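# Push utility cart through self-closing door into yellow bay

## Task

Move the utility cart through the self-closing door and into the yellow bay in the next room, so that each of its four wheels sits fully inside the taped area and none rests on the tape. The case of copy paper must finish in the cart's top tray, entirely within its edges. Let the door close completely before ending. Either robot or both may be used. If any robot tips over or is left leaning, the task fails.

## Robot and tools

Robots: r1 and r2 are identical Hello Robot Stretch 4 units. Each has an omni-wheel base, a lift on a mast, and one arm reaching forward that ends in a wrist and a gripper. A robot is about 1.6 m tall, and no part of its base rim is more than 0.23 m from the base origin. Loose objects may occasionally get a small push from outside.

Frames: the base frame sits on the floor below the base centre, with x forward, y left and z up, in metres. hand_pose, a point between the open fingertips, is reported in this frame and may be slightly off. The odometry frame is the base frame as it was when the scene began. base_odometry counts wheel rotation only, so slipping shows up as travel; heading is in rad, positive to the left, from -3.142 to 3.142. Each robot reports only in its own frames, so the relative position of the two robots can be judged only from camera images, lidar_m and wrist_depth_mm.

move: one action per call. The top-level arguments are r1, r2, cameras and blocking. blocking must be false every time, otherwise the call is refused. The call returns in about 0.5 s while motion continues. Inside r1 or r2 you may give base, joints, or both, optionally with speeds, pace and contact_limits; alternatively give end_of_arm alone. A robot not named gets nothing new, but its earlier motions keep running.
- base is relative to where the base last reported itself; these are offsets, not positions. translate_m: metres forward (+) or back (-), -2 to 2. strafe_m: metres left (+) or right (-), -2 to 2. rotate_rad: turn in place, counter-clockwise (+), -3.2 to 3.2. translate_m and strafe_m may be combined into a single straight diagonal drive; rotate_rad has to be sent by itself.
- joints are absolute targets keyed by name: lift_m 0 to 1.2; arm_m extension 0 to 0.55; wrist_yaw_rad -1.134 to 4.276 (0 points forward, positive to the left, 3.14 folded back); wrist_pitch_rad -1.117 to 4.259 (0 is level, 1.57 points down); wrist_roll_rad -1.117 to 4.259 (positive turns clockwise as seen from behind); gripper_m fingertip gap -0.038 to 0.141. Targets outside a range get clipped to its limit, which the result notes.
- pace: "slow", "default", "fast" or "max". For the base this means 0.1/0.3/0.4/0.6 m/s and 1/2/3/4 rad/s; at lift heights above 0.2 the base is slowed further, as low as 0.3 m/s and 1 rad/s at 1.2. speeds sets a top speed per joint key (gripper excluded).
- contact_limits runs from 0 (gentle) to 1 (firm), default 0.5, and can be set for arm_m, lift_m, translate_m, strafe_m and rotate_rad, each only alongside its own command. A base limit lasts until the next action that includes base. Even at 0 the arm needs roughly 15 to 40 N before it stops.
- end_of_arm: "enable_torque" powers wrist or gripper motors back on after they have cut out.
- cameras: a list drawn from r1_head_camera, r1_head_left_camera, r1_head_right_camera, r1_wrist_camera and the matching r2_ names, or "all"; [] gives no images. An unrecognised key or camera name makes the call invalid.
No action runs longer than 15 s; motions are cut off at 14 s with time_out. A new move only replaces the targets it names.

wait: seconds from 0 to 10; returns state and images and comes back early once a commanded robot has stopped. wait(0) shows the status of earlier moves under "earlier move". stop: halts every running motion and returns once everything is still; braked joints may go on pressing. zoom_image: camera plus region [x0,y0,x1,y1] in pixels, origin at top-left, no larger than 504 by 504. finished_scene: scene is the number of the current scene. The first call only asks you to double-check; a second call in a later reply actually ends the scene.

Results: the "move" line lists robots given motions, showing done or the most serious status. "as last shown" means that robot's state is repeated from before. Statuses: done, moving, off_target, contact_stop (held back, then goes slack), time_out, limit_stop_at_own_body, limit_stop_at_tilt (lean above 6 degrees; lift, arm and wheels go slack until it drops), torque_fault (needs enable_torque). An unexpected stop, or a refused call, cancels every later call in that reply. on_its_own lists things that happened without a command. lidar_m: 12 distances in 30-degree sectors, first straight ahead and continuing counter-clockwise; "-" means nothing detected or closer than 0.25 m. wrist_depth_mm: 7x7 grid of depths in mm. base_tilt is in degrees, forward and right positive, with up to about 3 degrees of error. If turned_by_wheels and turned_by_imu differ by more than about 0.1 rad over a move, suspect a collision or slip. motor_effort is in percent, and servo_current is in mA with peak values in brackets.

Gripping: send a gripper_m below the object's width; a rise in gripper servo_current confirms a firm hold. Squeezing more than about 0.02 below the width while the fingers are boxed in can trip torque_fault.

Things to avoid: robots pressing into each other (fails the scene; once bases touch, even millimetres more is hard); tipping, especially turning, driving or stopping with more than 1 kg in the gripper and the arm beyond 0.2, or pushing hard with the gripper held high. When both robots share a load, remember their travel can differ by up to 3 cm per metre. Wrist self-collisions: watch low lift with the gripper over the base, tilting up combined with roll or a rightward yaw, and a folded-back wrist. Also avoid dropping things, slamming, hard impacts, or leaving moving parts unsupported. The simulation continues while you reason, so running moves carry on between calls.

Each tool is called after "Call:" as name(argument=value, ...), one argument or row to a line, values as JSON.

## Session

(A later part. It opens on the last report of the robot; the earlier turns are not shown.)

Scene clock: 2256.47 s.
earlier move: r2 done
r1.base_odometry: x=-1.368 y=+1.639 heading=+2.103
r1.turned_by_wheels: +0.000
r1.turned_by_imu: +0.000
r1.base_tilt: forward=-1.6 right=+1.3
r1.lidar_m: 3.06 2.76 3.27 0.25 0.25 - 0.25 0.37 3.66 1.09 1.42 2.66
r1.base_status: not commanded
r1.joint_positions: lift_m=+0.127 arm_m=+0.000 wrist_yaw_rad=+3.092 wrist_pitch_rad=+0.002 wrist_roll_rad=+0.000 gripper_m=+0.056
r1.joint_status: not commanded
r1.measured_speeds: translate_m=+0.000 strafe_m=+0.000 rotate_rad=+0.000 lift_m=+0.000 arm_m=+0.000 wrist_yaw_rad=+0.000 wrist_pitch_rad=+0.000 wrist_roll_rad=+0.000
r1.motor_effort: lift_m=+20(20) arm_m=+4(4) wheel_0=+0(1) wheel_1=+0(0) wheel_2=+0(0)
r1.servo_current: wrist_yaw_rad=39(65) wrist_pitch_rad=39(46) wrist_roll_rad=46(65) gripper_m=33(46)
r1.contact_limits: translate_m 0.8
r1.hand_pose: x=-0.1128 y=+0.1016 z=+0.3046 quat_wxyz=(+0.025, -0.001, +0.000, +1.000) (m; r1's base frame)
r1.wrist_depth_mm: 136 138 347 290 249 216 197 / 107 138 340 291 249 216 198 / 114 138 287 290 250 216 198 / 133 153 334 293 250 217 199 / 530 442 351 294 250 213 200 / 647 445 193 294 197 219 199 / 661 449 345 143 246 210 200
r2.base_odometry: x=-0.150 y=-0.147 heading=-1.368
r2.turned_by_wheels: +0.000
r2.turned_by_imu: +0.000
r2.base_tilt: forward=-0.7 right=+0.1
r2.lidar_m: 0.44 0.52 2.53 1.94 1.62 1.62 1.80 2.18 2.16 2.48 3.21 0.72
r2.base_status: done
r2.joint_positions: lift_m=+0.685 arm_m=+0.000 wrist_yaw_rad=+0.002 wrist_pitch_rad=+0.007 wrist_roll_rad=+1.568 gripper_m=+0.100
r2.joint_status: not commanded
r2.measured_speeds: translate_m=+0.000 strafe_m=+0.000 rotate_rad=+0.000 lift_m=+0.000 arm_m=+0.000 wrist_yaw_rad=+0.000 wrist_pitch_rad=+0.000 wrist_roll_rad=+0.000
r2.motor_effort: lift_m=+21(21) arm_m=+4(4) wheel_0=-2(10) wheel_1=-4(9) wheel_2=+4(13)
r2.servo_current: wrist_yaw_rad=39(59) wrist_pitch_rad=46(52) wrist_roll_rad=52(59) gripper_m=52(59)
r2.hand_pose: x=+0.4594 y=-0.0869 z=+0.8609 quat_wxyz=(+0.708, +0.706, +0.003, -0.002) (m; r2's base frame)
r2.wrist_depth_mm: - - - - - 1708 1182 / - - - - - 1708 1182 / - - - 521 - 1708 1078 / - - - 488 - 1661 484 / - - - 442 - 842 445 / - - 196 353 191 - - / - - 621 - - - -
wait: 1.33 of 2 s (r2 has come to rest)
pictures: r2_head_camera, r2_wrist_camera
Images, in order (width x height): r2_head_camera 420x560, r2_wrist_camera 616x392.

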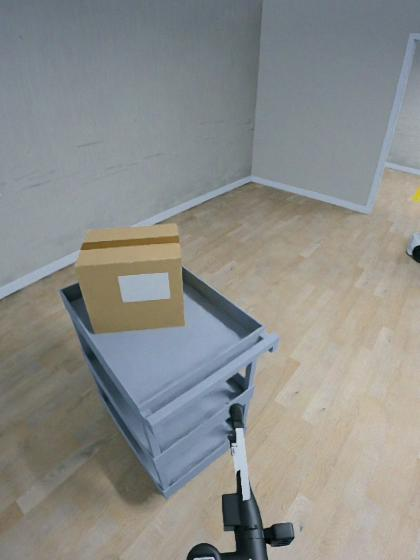

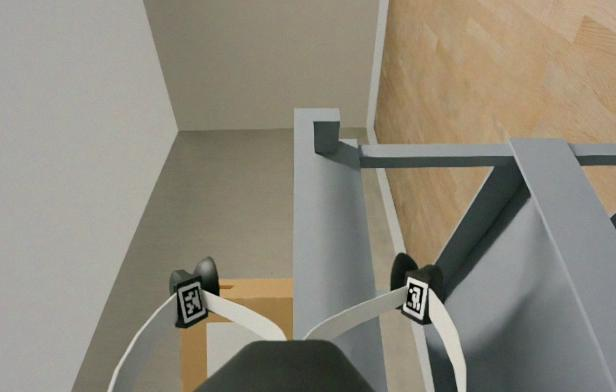

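Call:
move(
  blocking=false,
  cameras=["r2_head_camera"],
)

Scene clock: 2287.87 s.
r1.base_odometry: x=-1.368 y=+1.639 heading=+2.103
r1.turned_by_wheels: +0.000
r1.turned_by_imu: +0.000
r1.base_tilt: forward=-1.6 right=+1.3
r1.lidar_m: 3.07 2.75 3.27 0.25 0.25 - 0.25 0.34 3.67 1.07 1.43 2.67
r1.base_status: not commanded
r1.joint_positions: lift_m=+0.127 arm_m=+0.000 wrist_yaw_rad=+3.092 wrist_pitch_rad=+0.002 wrist_roll_rad=+0.000 gripper_m=+0.056
r1.joint_status: not commanded
r1.measured_speeds: translate_m=+0.000 strafe_m=+0.000 rotate_rad=+0.000 lift_m=+0.000 arm_m=+0.000 wrist_yaw_rad=+0.000 wrist_pitch_rad=+0.000 wrist_roll_rad=+0.000
r1.motor_effort: lift_m=+20(20) arm_m=+4(4) wheel_0=+0(1) wheel_1=+0(0) wheel_2=+0(0)
r1.servo_current: wrist_yaw_rad=59(65) wrist_pitch_rad=46(46) wrist_roll_rad=65(65) gripper_m=39(46)
r1.contact_limits: translate_m 0.8
r1.hand_pose: x=-0.1128 y=+0.1016 z=+0.3046 quat_wxyz=(+0.025, -0.001, +0.000, +1.000) (m; r1's base frame)
r1.wrist_depth_mm: 136 138 349 289 249 216 197 / 107 138 338 290 250 216 197 / 114 138 287 291 249 218 198 / 133 153 332 294 249 219 199 / 530 445 355 294 250 214 199 / 661 449 193 294 197 219 200 / 661 449 345 144 246 211 199
r2.base_odometry: x=-0.150 y=-0.147 heading=-1.368
r2.turned_by_wheels: +0.000
r2.turned_by_imu: +0.000
r2.base_tilt: forward=-0.7 right=+0.0
r2.lidar_m: 0.48 0.53 2.52 1.94 1.61 1.60 1.79 2.17 2.16 2.45 3.19 0.71
r2.base_status: done
r2.joint_positions: lift_m=+0.685 arm_m=+0.000 wrist_yaw_rad=+0.002 wrist_pitch_rad=+0.007 wrist_roll_rad=+1.568 gripper_m=+0.100
r2.joint_status: not commanded
r2.measured_speeds: translate_m=+0.000 strafe_m=+0.000 rotate_rad=+0.000 lift_m=+0.000 arm_m=+0.000 wrist_yaw_rad=+0.000 wrist_pitch_rad=+0.000 wrist_roll_rad=+0.000
r2.motor_effort: lift_m=+21(21) arm_m=+4(4) wheel_0=-3(10) wheel_1=-4(9) wheel_2=+4(13)
r2.servo_current: wrist_yaw_rad=39(59) wrist_pitch_rad=46(52) wrist_roll_rad=52(59) gripper_m=52(59)
r2.hand_pose: x=+0.4594 y=-0.0869 z=+0.8609 quat_wxyz=(+0.708, +0.706, +0.003, -0.002) (m; r2's base frame)
r2.wrist_depth_mm: - - - - - 1708 1182 / - - - - - 1661 1182 / - - - 521 - 1756 1078 / - - - 488 - 1708 488 / - - - 442 - 842 442 / - - 196 353 191 - - / - - 627 - - - -
pictures: r2_head_camera
Images, in order (width x height): r2_head_camera 420x560.

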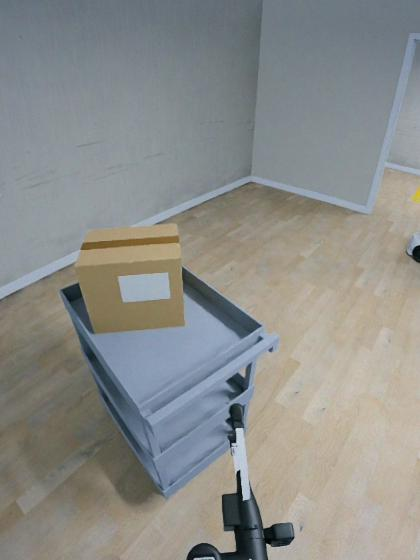

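Call:
zoom_image(
  camera="r2_head_camera",
  region=[50, 220, 290, 500],
)

Scaled by 1.800 from the camera's 420x560 image, which has a finer 1200x1600 frame.

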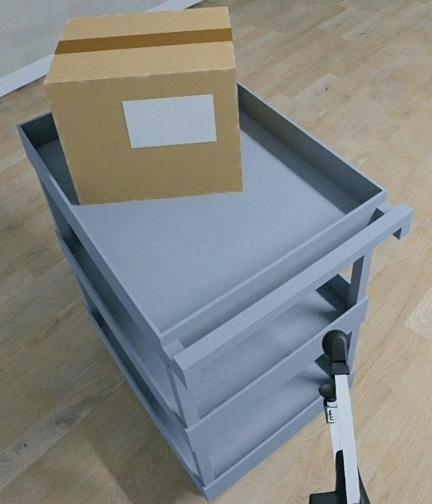

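Call:
move(
  blocking=false,
  cameras=[],
  r2={"base": {"translate_m": 0.435, "strafe_m": -0.823}},
)

Call:
wait(
  seconds=5,
  cameras=["r2_head_camera"],
)

Scene clock: 2370.40 s.
move: r2 moving
r1.base_odometry: x=-1.368 y=+1.639 heading=+2.103
r1.turned_by_wheels: +0.000
r1.turned_by_imu: +0.000
r1.base_tilt: forward=-1.6 right=+1.3
r1.lidar_m: 3.10 2.78 3.26 0.25 0.25 - 0.25 0.38 3.68 1.06 1.39 2.67
r1.base_status: not commanded
r1.joint_positions: lift_m=+0.127 arm_m=+0.000 wrist_yaw_rad=+3.092 wrist_pitch_rad=+0.002 wrist_roll_rad=+0.000 gripper_m=+0.056
r1.joint_status: not commanded
r1.measured_speeds: translate_m=+0.000 strafe_m=+0.000 rotate_rad=+0.000 lift_m=+0.000 arm_m=+0.000 wrist_yaw_rad=+0.000 wrist_pitch_rad=+0.000 wrist_roll_rad=+0.000
r1.motor_effort: lift_m=+20(20) arm_m=+4(4) wheel_0=-1(1) wheel_1=+0(0) wheel_2=+0(0)
r1.servo_current: wrist_yaw_rad=52(52) wrist_pitch_rad=33(46) wrist_roll_rad=52(59) gripper_m=33(46)
r1.contact_limits: translate_m 0.8
r1.hand_pose: x=-0.1128 y=+0.1016 z=+0.3046 quat_wxyz=(+0.025, -0.001, +0.000, +1.000) (m; r1's base frame)
r1.wrist_depth_mm: 136 138 351 289 248 215 197 / 107 138 338 291 249 216 197 / 114 138 286 291 249 216 198 / 133 153 332 293 251 217 199 / 525 442 351 291 250 213 200 / 661 449 193 294 196 219 200 / 668 452 347 143 247 211 200
r2.base_odometry: x=-0.175 y=-0.167 heading=-1.368
r2.turned_by_wheels: +0.000
r2.turned_by_imu: +0.000
r2.base_tilt: forward=-0.7 right=+0.1
r2.lidar_m: 0.46 0.48 2.53 1.98 1.64 1.62 1.85 2.17 2.14 2.43 3.15 0.73
r2.base_status: translate_m moving; strafe_m moving
r2.joint_positions: lift_m=+0.685 arm_m=+0.000 wrist_yaw_rad=+0.002 wrist_pitch_rad=+0.007 wrist_roll_rad=+1.568 gripper_m=+0.100
r2.joint_status: not commanded
r2.measured_speeds: translate_m=+0.056 strafe_m=-0.108 rotate_rad=+0.001 lift_m=+0.000 arm_m=+0.000 wrist_yaw_rad=+0.000 wrist_pitch_rad=+0.000 wrist_roll_rad=+0.000
r2.motor_effort: lift_m=+21(21) arm_m=+4(4) wheel_0=+9(12) wheel_1=-8(10) wheel_2=-8(10)
r2.servo_current: wrist_yaw_rad=46(52) wrist_pitch_rad=46(52) wrist_roll_rad=46(59) gripper_m=52(52)
r2.hand_pose: x=+0.4594 y=-0.0869 z=+0.8609 quat_wxyz=(+0.708, +0.706, +0.003, -0.002) (m; r2's base frame)
r2.wrist_depth_mm: - - - - - 1708 1138 / - - - - - 1661 1160 / - - - 508 - 1708 1182 / - - - 492 - 1921 496 / - - - 445 - 768 445 / - - 195 359 191 - - / - - 609 - - - -
pictures: none
No camera images: "cameras" was empty.

Scene clock: 2374.50 s.
earlier move: r2 done
r1.base_odometry: x=-1.368 y=+1.639 heading=+2.103
r1.turned_by_wheels: +0.000
r1.turned_by_imu: +0.000
r1.base_tilt: forward=-1.6 right=+1.3
r1.lidar_m: 3.08 2.21 2.18 0.25 0.25 - 0.25 0.37 3.65 1.05 1.40 2.67
r1.base_status: not commanded
r1.joint_positions: lift_m=+0.127 arm_m=+0.000 wrist_yaw_rad=+3.092 wrist_pitch_rad=+0.002 wrist_roll_rad=+0.000 gripper_m=+0.056
r1.joint_status: not commanded
r1.measured_speeds: translate_m=+0.000 strafe_m=+0.000 rotate_rad=+0.000 lift_m=+0.000 arm_m=+0.000 wrist_yaw_rad=+0.000 wrist_pitch_rad=+0.000 wrist_roll_rad=+0.000
r1.motor_effort: lift_m=+20(20) arm_m=+4(4) wheel_0=+0(1) wheel_1=+0(0) wheel_2=+0(0)
r1.servo_current: wrist_yaw_rad=52(65) wrist_pitch_rad=39(52) wrist_roll_rad=52(85) gripper_m=39(52)
r1.contact_limits: translate_m 0.8
r1.hand_pose: x=-0.1128 y=+0.1016 z=+0.3046 quat_wxyz=(+0.025, -0.001, +0.000, +1.000) (m; r1's base frame)
r1.wrist_depth_mm: 136 138 349 290 249 216 197 / 107 138 338 290 248 216 198 / 114 138 286 293 249 218 199 / 133 153 332 291 250 218 199 / 525 442 353 293 250 214 200 / 661 449 192 293 196 218 200 / 661 449 342 143 245 210 199
r2.base_odometry: x=-0.869 y=-0.739 heading=-1.368
r2.turned_by_wheels: +0.000
r2.turned_by_imu: +0.001
r2.base_tilt: forward=-0.7 right=+0.1
r2.lidar_m: 3.49 2.88 0.61 0.75 2.51 2.47 2.25 1.85 1.85 2.11 3.34 2.33
r2.base_status: done
r2.joint_positions: lift_m=+0.685 arm_m=+0.000 wrist_yaw_rad=+0.002 wrist_pitch_rad=+0.007 wrist_roll_rad=+1.568 gripper_m=+0.100
r2.joint_status: not commanded
r2.measured_speeds: translate_m=+0.000 strafe_m=+0.000 rotate_rad=+0.000 lift_m=+0.000 arm_m=+0.000 wrist_yaw_rad=+0.000 wrist_pitch_rad=+0.000 wrist_roll_rad=+0.000
r2.motor_effort: lift_m=+21(21) arm_m=+4(4) wheel_0=+2(14) wheel_1=-4(10) wheel_2=-4(10)
r2.servo_current: wrist_yaw_rad=59(59) wrist_pitch_rad=52(52) wrist_roll_rad=46(65) gripper_m=52(59)
r2.hand_pose: x=+0.4594 y=-0.0869 z=+0.8610 quat_wxyz=(+0.708, +0.706, +0.003, -0.002) (m; r2's base frame)
r2.wrist_depth_mm: - - - - - 1708 1160 / - - - - - 1708 1182 / - - - - - 1708 1182 / - - - - - 1756 1182 / - - - - - 1756 1205 / - - 195 - 198 1537 1205 / - - - - - 1708 1182
wait: 4.10 of 5 s (r2 has come to rest)
pictures: r2_head_camera
Images, in order (width x height): r2_head_camera 420x560.

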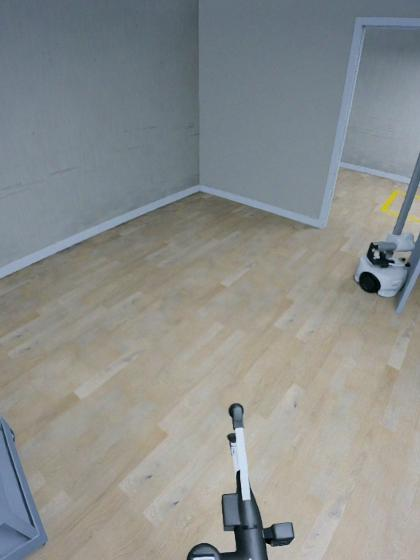

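Call:
move(
  blocking=false,
  cameras=[],
  r2={"base": {"rotate_rad": 1.449}},
)

Call:
wait(
  seconds=4,
  cameras=["r2_head_camera", "r2_wrist_camera"],
)

Scene clock: 2382.73 s.
move: r2 moving
r1.base_odometry: x=-1.368 y=+1.639 heading=+2.103
r1.turned_by_wheels: +0.000
r1.turned_by_imu: +0.000
r1.base_tilt: forward=-1.6 right=+1.3
r1.lidar_m: 3.05 2.31 2.34 0.25 0.25 - 0.25 0.36 3.65 1.07 1.41 2.66
r1.base_status: not commanded
r1.joint_positions: lift_m=+0.127 arm_m=+0.000 wrist_yaw_rad=+3.092 wrist_pitch_rad=+0.002 wrist_roll_rad=+0.000 gripper_m=+0.056
r1.joint_status: not commanded
r1.measured_speeds: translate_m=+0.000 strafe_m=+0.000 rotate_rad=+0.000 lift_m=+0.000 arm_m=+0.000 wrist_yaw_rad=+0.000 wrist_pitch_rad=+0.000 wrist_roll_rad=+0.000
r1.motor_effort: lift_m=+20(20) arm_m=+4(4) wheel_0=+0(1) wheel_1=+0(1) wheel_2=+0(0)
r1.servo_current: wrist_yaw_rad=52(59) wrist_pitch_rad=46(52) wrist_roll_rad=39(59) gripper_m=39(52)
r1.contact_limits: translate_m 0.8
r1.hand_pose: x=-0.1128 y=+0.1016 z=+0.3046 quat_wxyz=(+0.025, -0.001, +0.000, +1.000) (m; r1's base frame)
r1.wrist_depth_mm: 136 138 347 289 248 215 197 / 107 138 338 290 248 216 197 / 114 138 285 293 250 216 199 / 133 153 332 293 250 217 200 / 530 445 353 291 250 215 200 / 647 449 192 294 197 219 200 / 661 452 347 143 245 210 199
r2.base_odometry: x=-0.869 y=-0.739 heading=-1.116
r2.turned_by_wheels: +0.252
r2.turned_by_imu: +0.245
r2.base_tilt: forward=-0.7 right=+0.1
r2.lidar_m: 3.10 0.71 0.65 2.62 2.47 2.52 1.97 1.85 1.88 2.51 2.32 3.49
r2.base_status: rotate_rad moving
r2.joint_positions: lift_m=+0.685 arm_m=+0.000 wrist_yaw_rad=+0.002 wrist_pitch_rad=+0.007 wrist_roll_rad=+1.568 gripper_m=+0.100
r2.joint_status: not commanded
r2.measured_speeds: translate_m=+0.001 strafe_m=+0.001 rotate_rad=+0.975 lift_m=+0.000 arm_m=+0.000 wrist_yaw_rad=+0.000 wrist_pitch_rad=+0.000 wrist_roll_rad=+0.000
r2.motor_effort: lift_m=+20(21) arm_m=+4(4) wheel_0=-8(11) wheel_1=-9(10) wheel_2=-10(11)
r2.servo_current: wrist_yaw_rad=39(59) wrist_pitch_rad=52(52) wrist_roll_rad=39(59) gripper_m=52(52)
r2.hand_pose: x=+0.4594 y=-0.0869 z=+0.8610 quat_wxyz=(+0.708, +0.706, +0.003, -0.002) (m; r2's base frame)
r2.wrist_depth_mm: - - - - - 1661 1138 / - - - - - 1756 1182 / - - - - - 1708 1182 / - - - - - 1661 1182 / - - - - - 1756 1205 / - - 195 - 198 1537 1205 / - - - - - 1756 1205
pictures: none
No camera images: "cameras" was empty.

Scene clock: 2384.27 s.
earlier move: r2 done
r1.base_odometry: x=-1.368 y=+1.639 heading=+2.103
r1.turned_by_wheels: +0.000
r1.turned_by_imu: +0.000
r1.base_tilt: forward=-1.6 right=+1.3
r1.lidar_m: 3.05 2.60 2.42 0.25 0.25 - 0.25 0.36 3.67 1.06 1.38 2.65
r1.base_status: not commanded
r1.joint_positions: lift_m=+0.127 arm_m=+0.000 wrist_yaw_rad=+3.092 wrist_pitch_rad=+0.002 wrist_roll_rad=+0.000 gripper_m=+0.056
r1.joint_status: not commanded
r1.measured_speeds: translate_m=+0.000 strafe_m=+0.000 rotate_rad=+0.000 lift_m=+0.000 arm_m=+0.000 wrist_yaw_rad=+0.000 wrist_pitch_rad=+0.000 wrist_roll_rad=+0.000
r1.motor_effort: lift_m=+20(20) arm_m=+4(4) wheel_0=+0(1) wheel_1=+0(1) wheel_2=+0(0)
r1.servo_current: wrist_yaw_rad=59(72) wrist_pitch_rad=46(52) wrist_roll_rad=20(65) gripper_m=46(52)
r1.contact_limits: translate_m 0.8
r1.hand_pose: x=-0.1128 y=+0.1016 z=+0.3046 quat_wxyz=(+0.025, -0.001, +0.000, +1.000) (m; r1's base frame)
r1.wrist_depth_mm: 136 138 349 290 247 216 197 / 107 138 338 290 249 217 198 / 114 138 287 290 248 218 198 / 133 153 332 291 250 217 198 / 535 442 353 291 250 214 200 / 654 445 192 293 197 219 200 / 668 449 345 143 246 210 200
r2.base_odometry: x=-0.869 y=-0.739 heading=+0.080
r2.turned_by_wheels: +1.196
r2.turned_by_imu: +1.165
r2.base_tilt: forward=-0.7 right=+0.1
r2.lidar_m: 0.65 2.52 2.47 2.45 1.89 1.84 1.97 2.88 2.33 3.53 2.96 0.63
r2.base_status: done
r2.joint_positions: lift_m=+0.685 arm_m=+0.000 wrist_yaw_rad=+0.002 wrist_pitch_rad=+0.007 wrist_roll_rad=+1.568 gripper_m=+0.100
r2.joint_status: not commanded
r2.measured_speeds: translate_m=+0.000 strafe_m=+0.000 rotate_rad=+0.000 lift_m=+0.000 arm_m=+0.000 wrist_yaw_rad=+0.000 wrist_pitch_rad=+0.000 wrist_roll_rad=+0.000
r2.motor_effort: lift_m=+20(21) arm_m=+4(4) wheel_0=-2(11) wheel_1=-4(11) wheel_2=-4(13)
r2.servo_current: wrist_yaw_rad=59(59) wrist_pitch_rad=46(59) wrist_roll_rad=52(59) gripper_m=52(52)
r2.hand_pose: x=+0.4594 y=-0.0869 z=+0.8610 quat_wxyz=(+0.708, +0.706, +0.003, -0.002) (m; r2's base frame)
r2.wrist_depth_mm: - - 699 512 - - - / - - 683 413 421 427 424 / - - - 473 - - 477 / - - - 564 - 574 554 / - - - 707 - 661 1229 / - - 195 - 198 1499 1205 / - - - - - 1756 1182
wait: 1.53 of 4 s (r2 has come to rest)
pictures: r2_head_camera, r2_wrist_camera
Images, in order (width x height): r2_head_camera 420x560, r2_wrist_camera 616x392.

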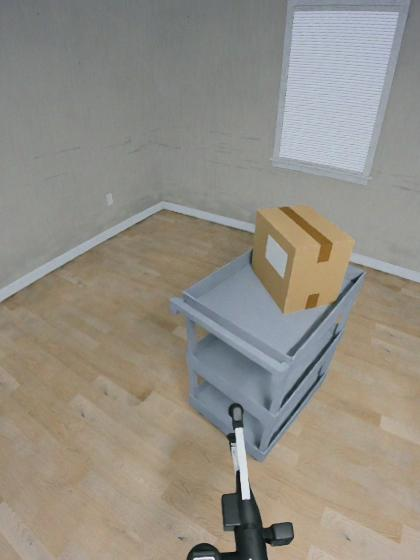

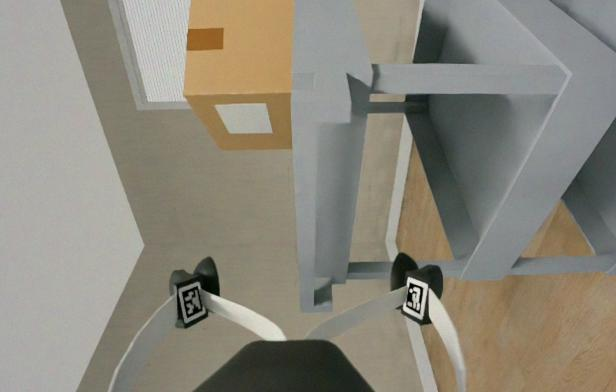

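Call:
zoom_image(
  camera="r2_head_camera",
  region=[150, 240, 330, 480],
)

Scaled by 2.100 from the camera's 420x560 image, which has a finer 1200x1600 frame.

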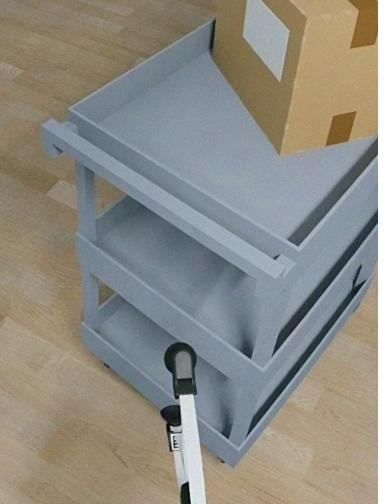

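Call:
move(
  blocking=false,
  cameras=[],
  r2={"base": {"translate_m": 0.21, "strafe_m": 0.023}},
)

Call:
wait(
  seconds=4,
  cameras=["r2_head_camera", "r2_wrist_camera"],
)

Scene clock: 2401.03 s.
move: r2 moving
r1.base_odometry: x=-1.368 y=+1.639 heading=+2.103
r1.turned_by_wheels: +0.000
r1.turned_by_imu: +0.000
r1.base_tilt: forward=-1.6 right=+1.3
r1.lidar_m: 3.06 2.62 2.41 0.25 0.25 - 0.25 0.33 3.64 1.06 1.41 2.64
r1.base_status: not commanded
r1.joint_positions: lift_m=+0.127 arm_m=+0.000 wrist_yaw_rad=+3.092 wrist_pitch_rad=+0.002 wrist_roll_rad=+0.000 gripper_m=+0.056
r1.joint_status: not commanded
r1.measured_speeds: translate_m=+0.000 strafe_m=+0.000 rotate_rad=+0.000 lift_m=+0.000 arm_m=+0.000 wrist_yaw_rad=+0.000 wrist_pitch_rad=+0.000 wrist_roll_rad=+0.000
r1.motor_effort: lift_m=+20(20) arm_m=+4(4) wheel_0=+0(0) wheel_1=+0(0) wheel_2=+0(0)
r1.servo_current: wrist_yaw_rad=65(65) wrist_pitch_rad=39(46) wrist_roll_rad=52(59) gripper_m=39(46)
r1.contact_limits: translate_m 0.8
r1.hand_pose: x=-0.1128 y=+0.1016 z=+0.3046 quat_wxyz=(+0.025, -0.001, +0.000, +1.000) (m; r1's base frame)
r1.wrist_depth_mm: 136 138 349 290 247 216 196 / 107 138 340 289 249 216 197 / 114 139 286 293 249 218 198 / 133 153 334 291 250 218 199 / 525 442 353 293 250 214 200 / 654 445 193 293 196 218 199 / 661 452 347 144 247 211 200
r2.base_odometry: x=-0.838 y=-0.733 heading=+0.080
r2.turned_by_wheels: +0.000
r2.turned_by_imu: +0.001
r2.base_tilt: forward=-0.7 right=+0.1
r2.lidar_m: 0.65 2.51 2.44 2.51 1.92 1.88 2.01 2.93 2.34 3.57 2.95 0.60
r2.base_status: translate_m moving; strafe_m moving
r2.joint_positions: lift_m=+0.685 arm_m=+0.000 wrist_yaw_rad=+0.002 wrist_pitch_rad=+0.007 wrist_roll_rad=+1.568 gripper_m=+0.100
r2.joint_status: not commanded
r2.measured_speeds: translate_m=+0.121 strafe_m=+0.015 rotate_rad=+0.000 lift_m=+0.000 arm_m=+0.000 wrist_yaw_rad=+0.000 wrist_pitch_rad=+0.000 wrist_roll_rad=+0.000
r2.motor_effort: lift_m=+21(21) arm_m=+4(4) wheel_0=+6(10) wheel_1=+8(8) wheel_2=-12(13)
r2.servo_current: wrist_yaw_rad=39(59) wrist_pitch_rad=46(52) wrist_roll_rad=59(59) gripper_m=52(52)
r2.hand_pose: x=+0.4594 y=-0.0869 z=+0.8610 quat_wxyz=(+0.708, +0.706, +0.003, -0.002) (m; r2's base frame)
r2.wrist_depth_mm: - - 668 466 - - - / - - 654 366 394 394 399 / - - - 449 - - 455 / - - - 525 - - 535 / - - - 676 - 661 1160 / - - 195 707 198 1499 1182 / - - - - - 1708 1205
pictures: none
No camera images: "cameras" was empty.

Scene clock: 2402.63 s.
earlier move: r2 done
r1.base_odometry: x=-1.368 y=+1.639 heading=+2.103
r1.turned_by_wheels: +0.000
r1.turned_by_imu: +0.000
r1.base_tilt: forward=-1.6 right=+1.3
r1.lidar_m: 3.05 2.59 2.52 0.25 0.25 - 0.25 0.38 3.65 1.07 1.39 2.67
r1.base_status: not commanded
r1.joint_positions: lift_m=+0.127 arm_m=+0.000 wrist_yaw_rad=+3.092 wrist_pitch_rad=+0.002 wrist_roll_rad=+0.000 gripper_m=+0.056
r1.joint_status: not commanded
r1.measured_speeds: translate_m=+0.000 strafe_m=+0.000 rotate_rad=+0.000 lift_m=+0.000 arm_m=+0.000 wrist_yaw_rad=+0.000 wrist_pitch_rad=+0.000 wrist_roll_rad=+0.000
r1.motor_effort: lift_m=+20(20) arm_m=+4(4) wheel_0=+0(1) wheel_1=+0(0) wheel_2=+0(0)
r1.servo_current: wrist_yaw_rad=59(65) wrist_pitch_rad=46(52) wrist_roll_rad=39(72) gripper_m=52(52)
r1.contact_limits: translate_m 0.8
r1.hand_pose: x=-0.1128 y=+0.1016 z=+0.3046 quat_wxyz=(+0.025, -0.001, +0.000, +1.000) (m; r1's base frame)
r1.wrist_depth_mm: 136 138 347 290 248 216 196 / 107 138 340 291 249 216 198 / 114 138 289 290 250 218 199 / 133 153 332 293 251 218 198 / 530 445 353 294 250 213 200 / 654 449 193 293 196 218 200 / 661 449 345 143 247 211 199
r2.base_odometry: x=-0.662 y=-0.699 heading=+0.080
r2.turned_by_wheels: +0.000
r2.turned_by_imu: +0.000
r2.base_tilt: forward=-0.7 right=+0.1
r2.lidar_m: 0.53 2.40 2.31 2.48 2.03 2.01 2.17 3.11 2.46 3.59 2.81 0.43
r2.base_status: done
r2.joint_positions: lift_m=+0.685 arm_m=+0.000 wrist_yaw_rad=+0.002 wrist_pitch_rad=+0.007 wrist_roll_rad=+1.568 gripper_m=+0.100
r2.joint_status: not commanded
r2.measured_speeds: translate_m=+0.000 strafe_m=+0.000 rotate_rad=+0.000 lift_m=+0.000 arm_m=+0.000 wrist_yaw_rad=+0.000 wrist_pitch_rad=+0.000 wrist_roll_rad=+0.000
r2.motor_effort: lift_m=+20(21) arm_m=+4(4) wheel_0=+1(10) wheel_1=+3(10) wheel_2=-4(13)
r2.servo_current: wrist_yaw_rad=52(59) wrist_pitch_rad=46(52) wrist_roll_rad=46(59) gripper_m=52(59)
r2.hand_pose: x=+0.4594 y=-0.0869 z=+0.8610 quat_wxyz=(+0.708, +0.706, +0.003, -0.002) (m; r2's base frame)
r2.wrist_depth_mm: - - 469 186 242 820 - / - - 580 217 273 - - / - - - 293 320 - - / - - - 359 - - - / - - - 430 - 1808 455 / - - 195 399 197 1430 1078 / - - - - - 1756 1182
wait: 1.60 of 4 s (r2 has come to rest)
pictures: r2_head_camera, r2_wrist_camera
Images, in order (width x height): r2_head_camera 420x560, r2_wrist_camera 616x392.

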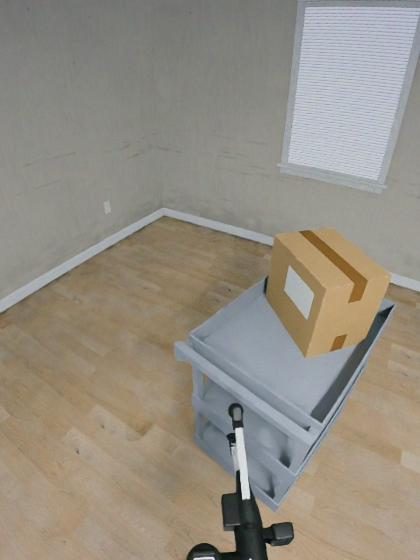

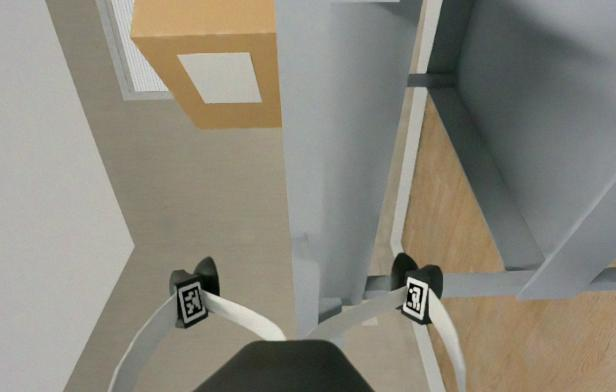

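Call:
zoom_image(
  camera="r2_wrist_camera",
  region=[160, 120, 460, 360],
)

Call:
zoom_image(
  camera="r2_head_camera",
  region=[150, 300, 350, 500],
)

Scaled by 1.680.

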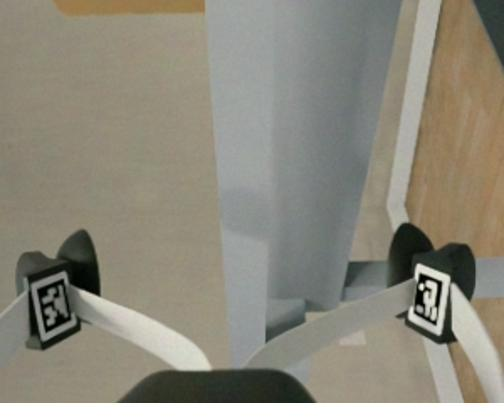

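Scaled by 2.520 from the camera's 420x560 image, which has a finer 1200x1600 frame.

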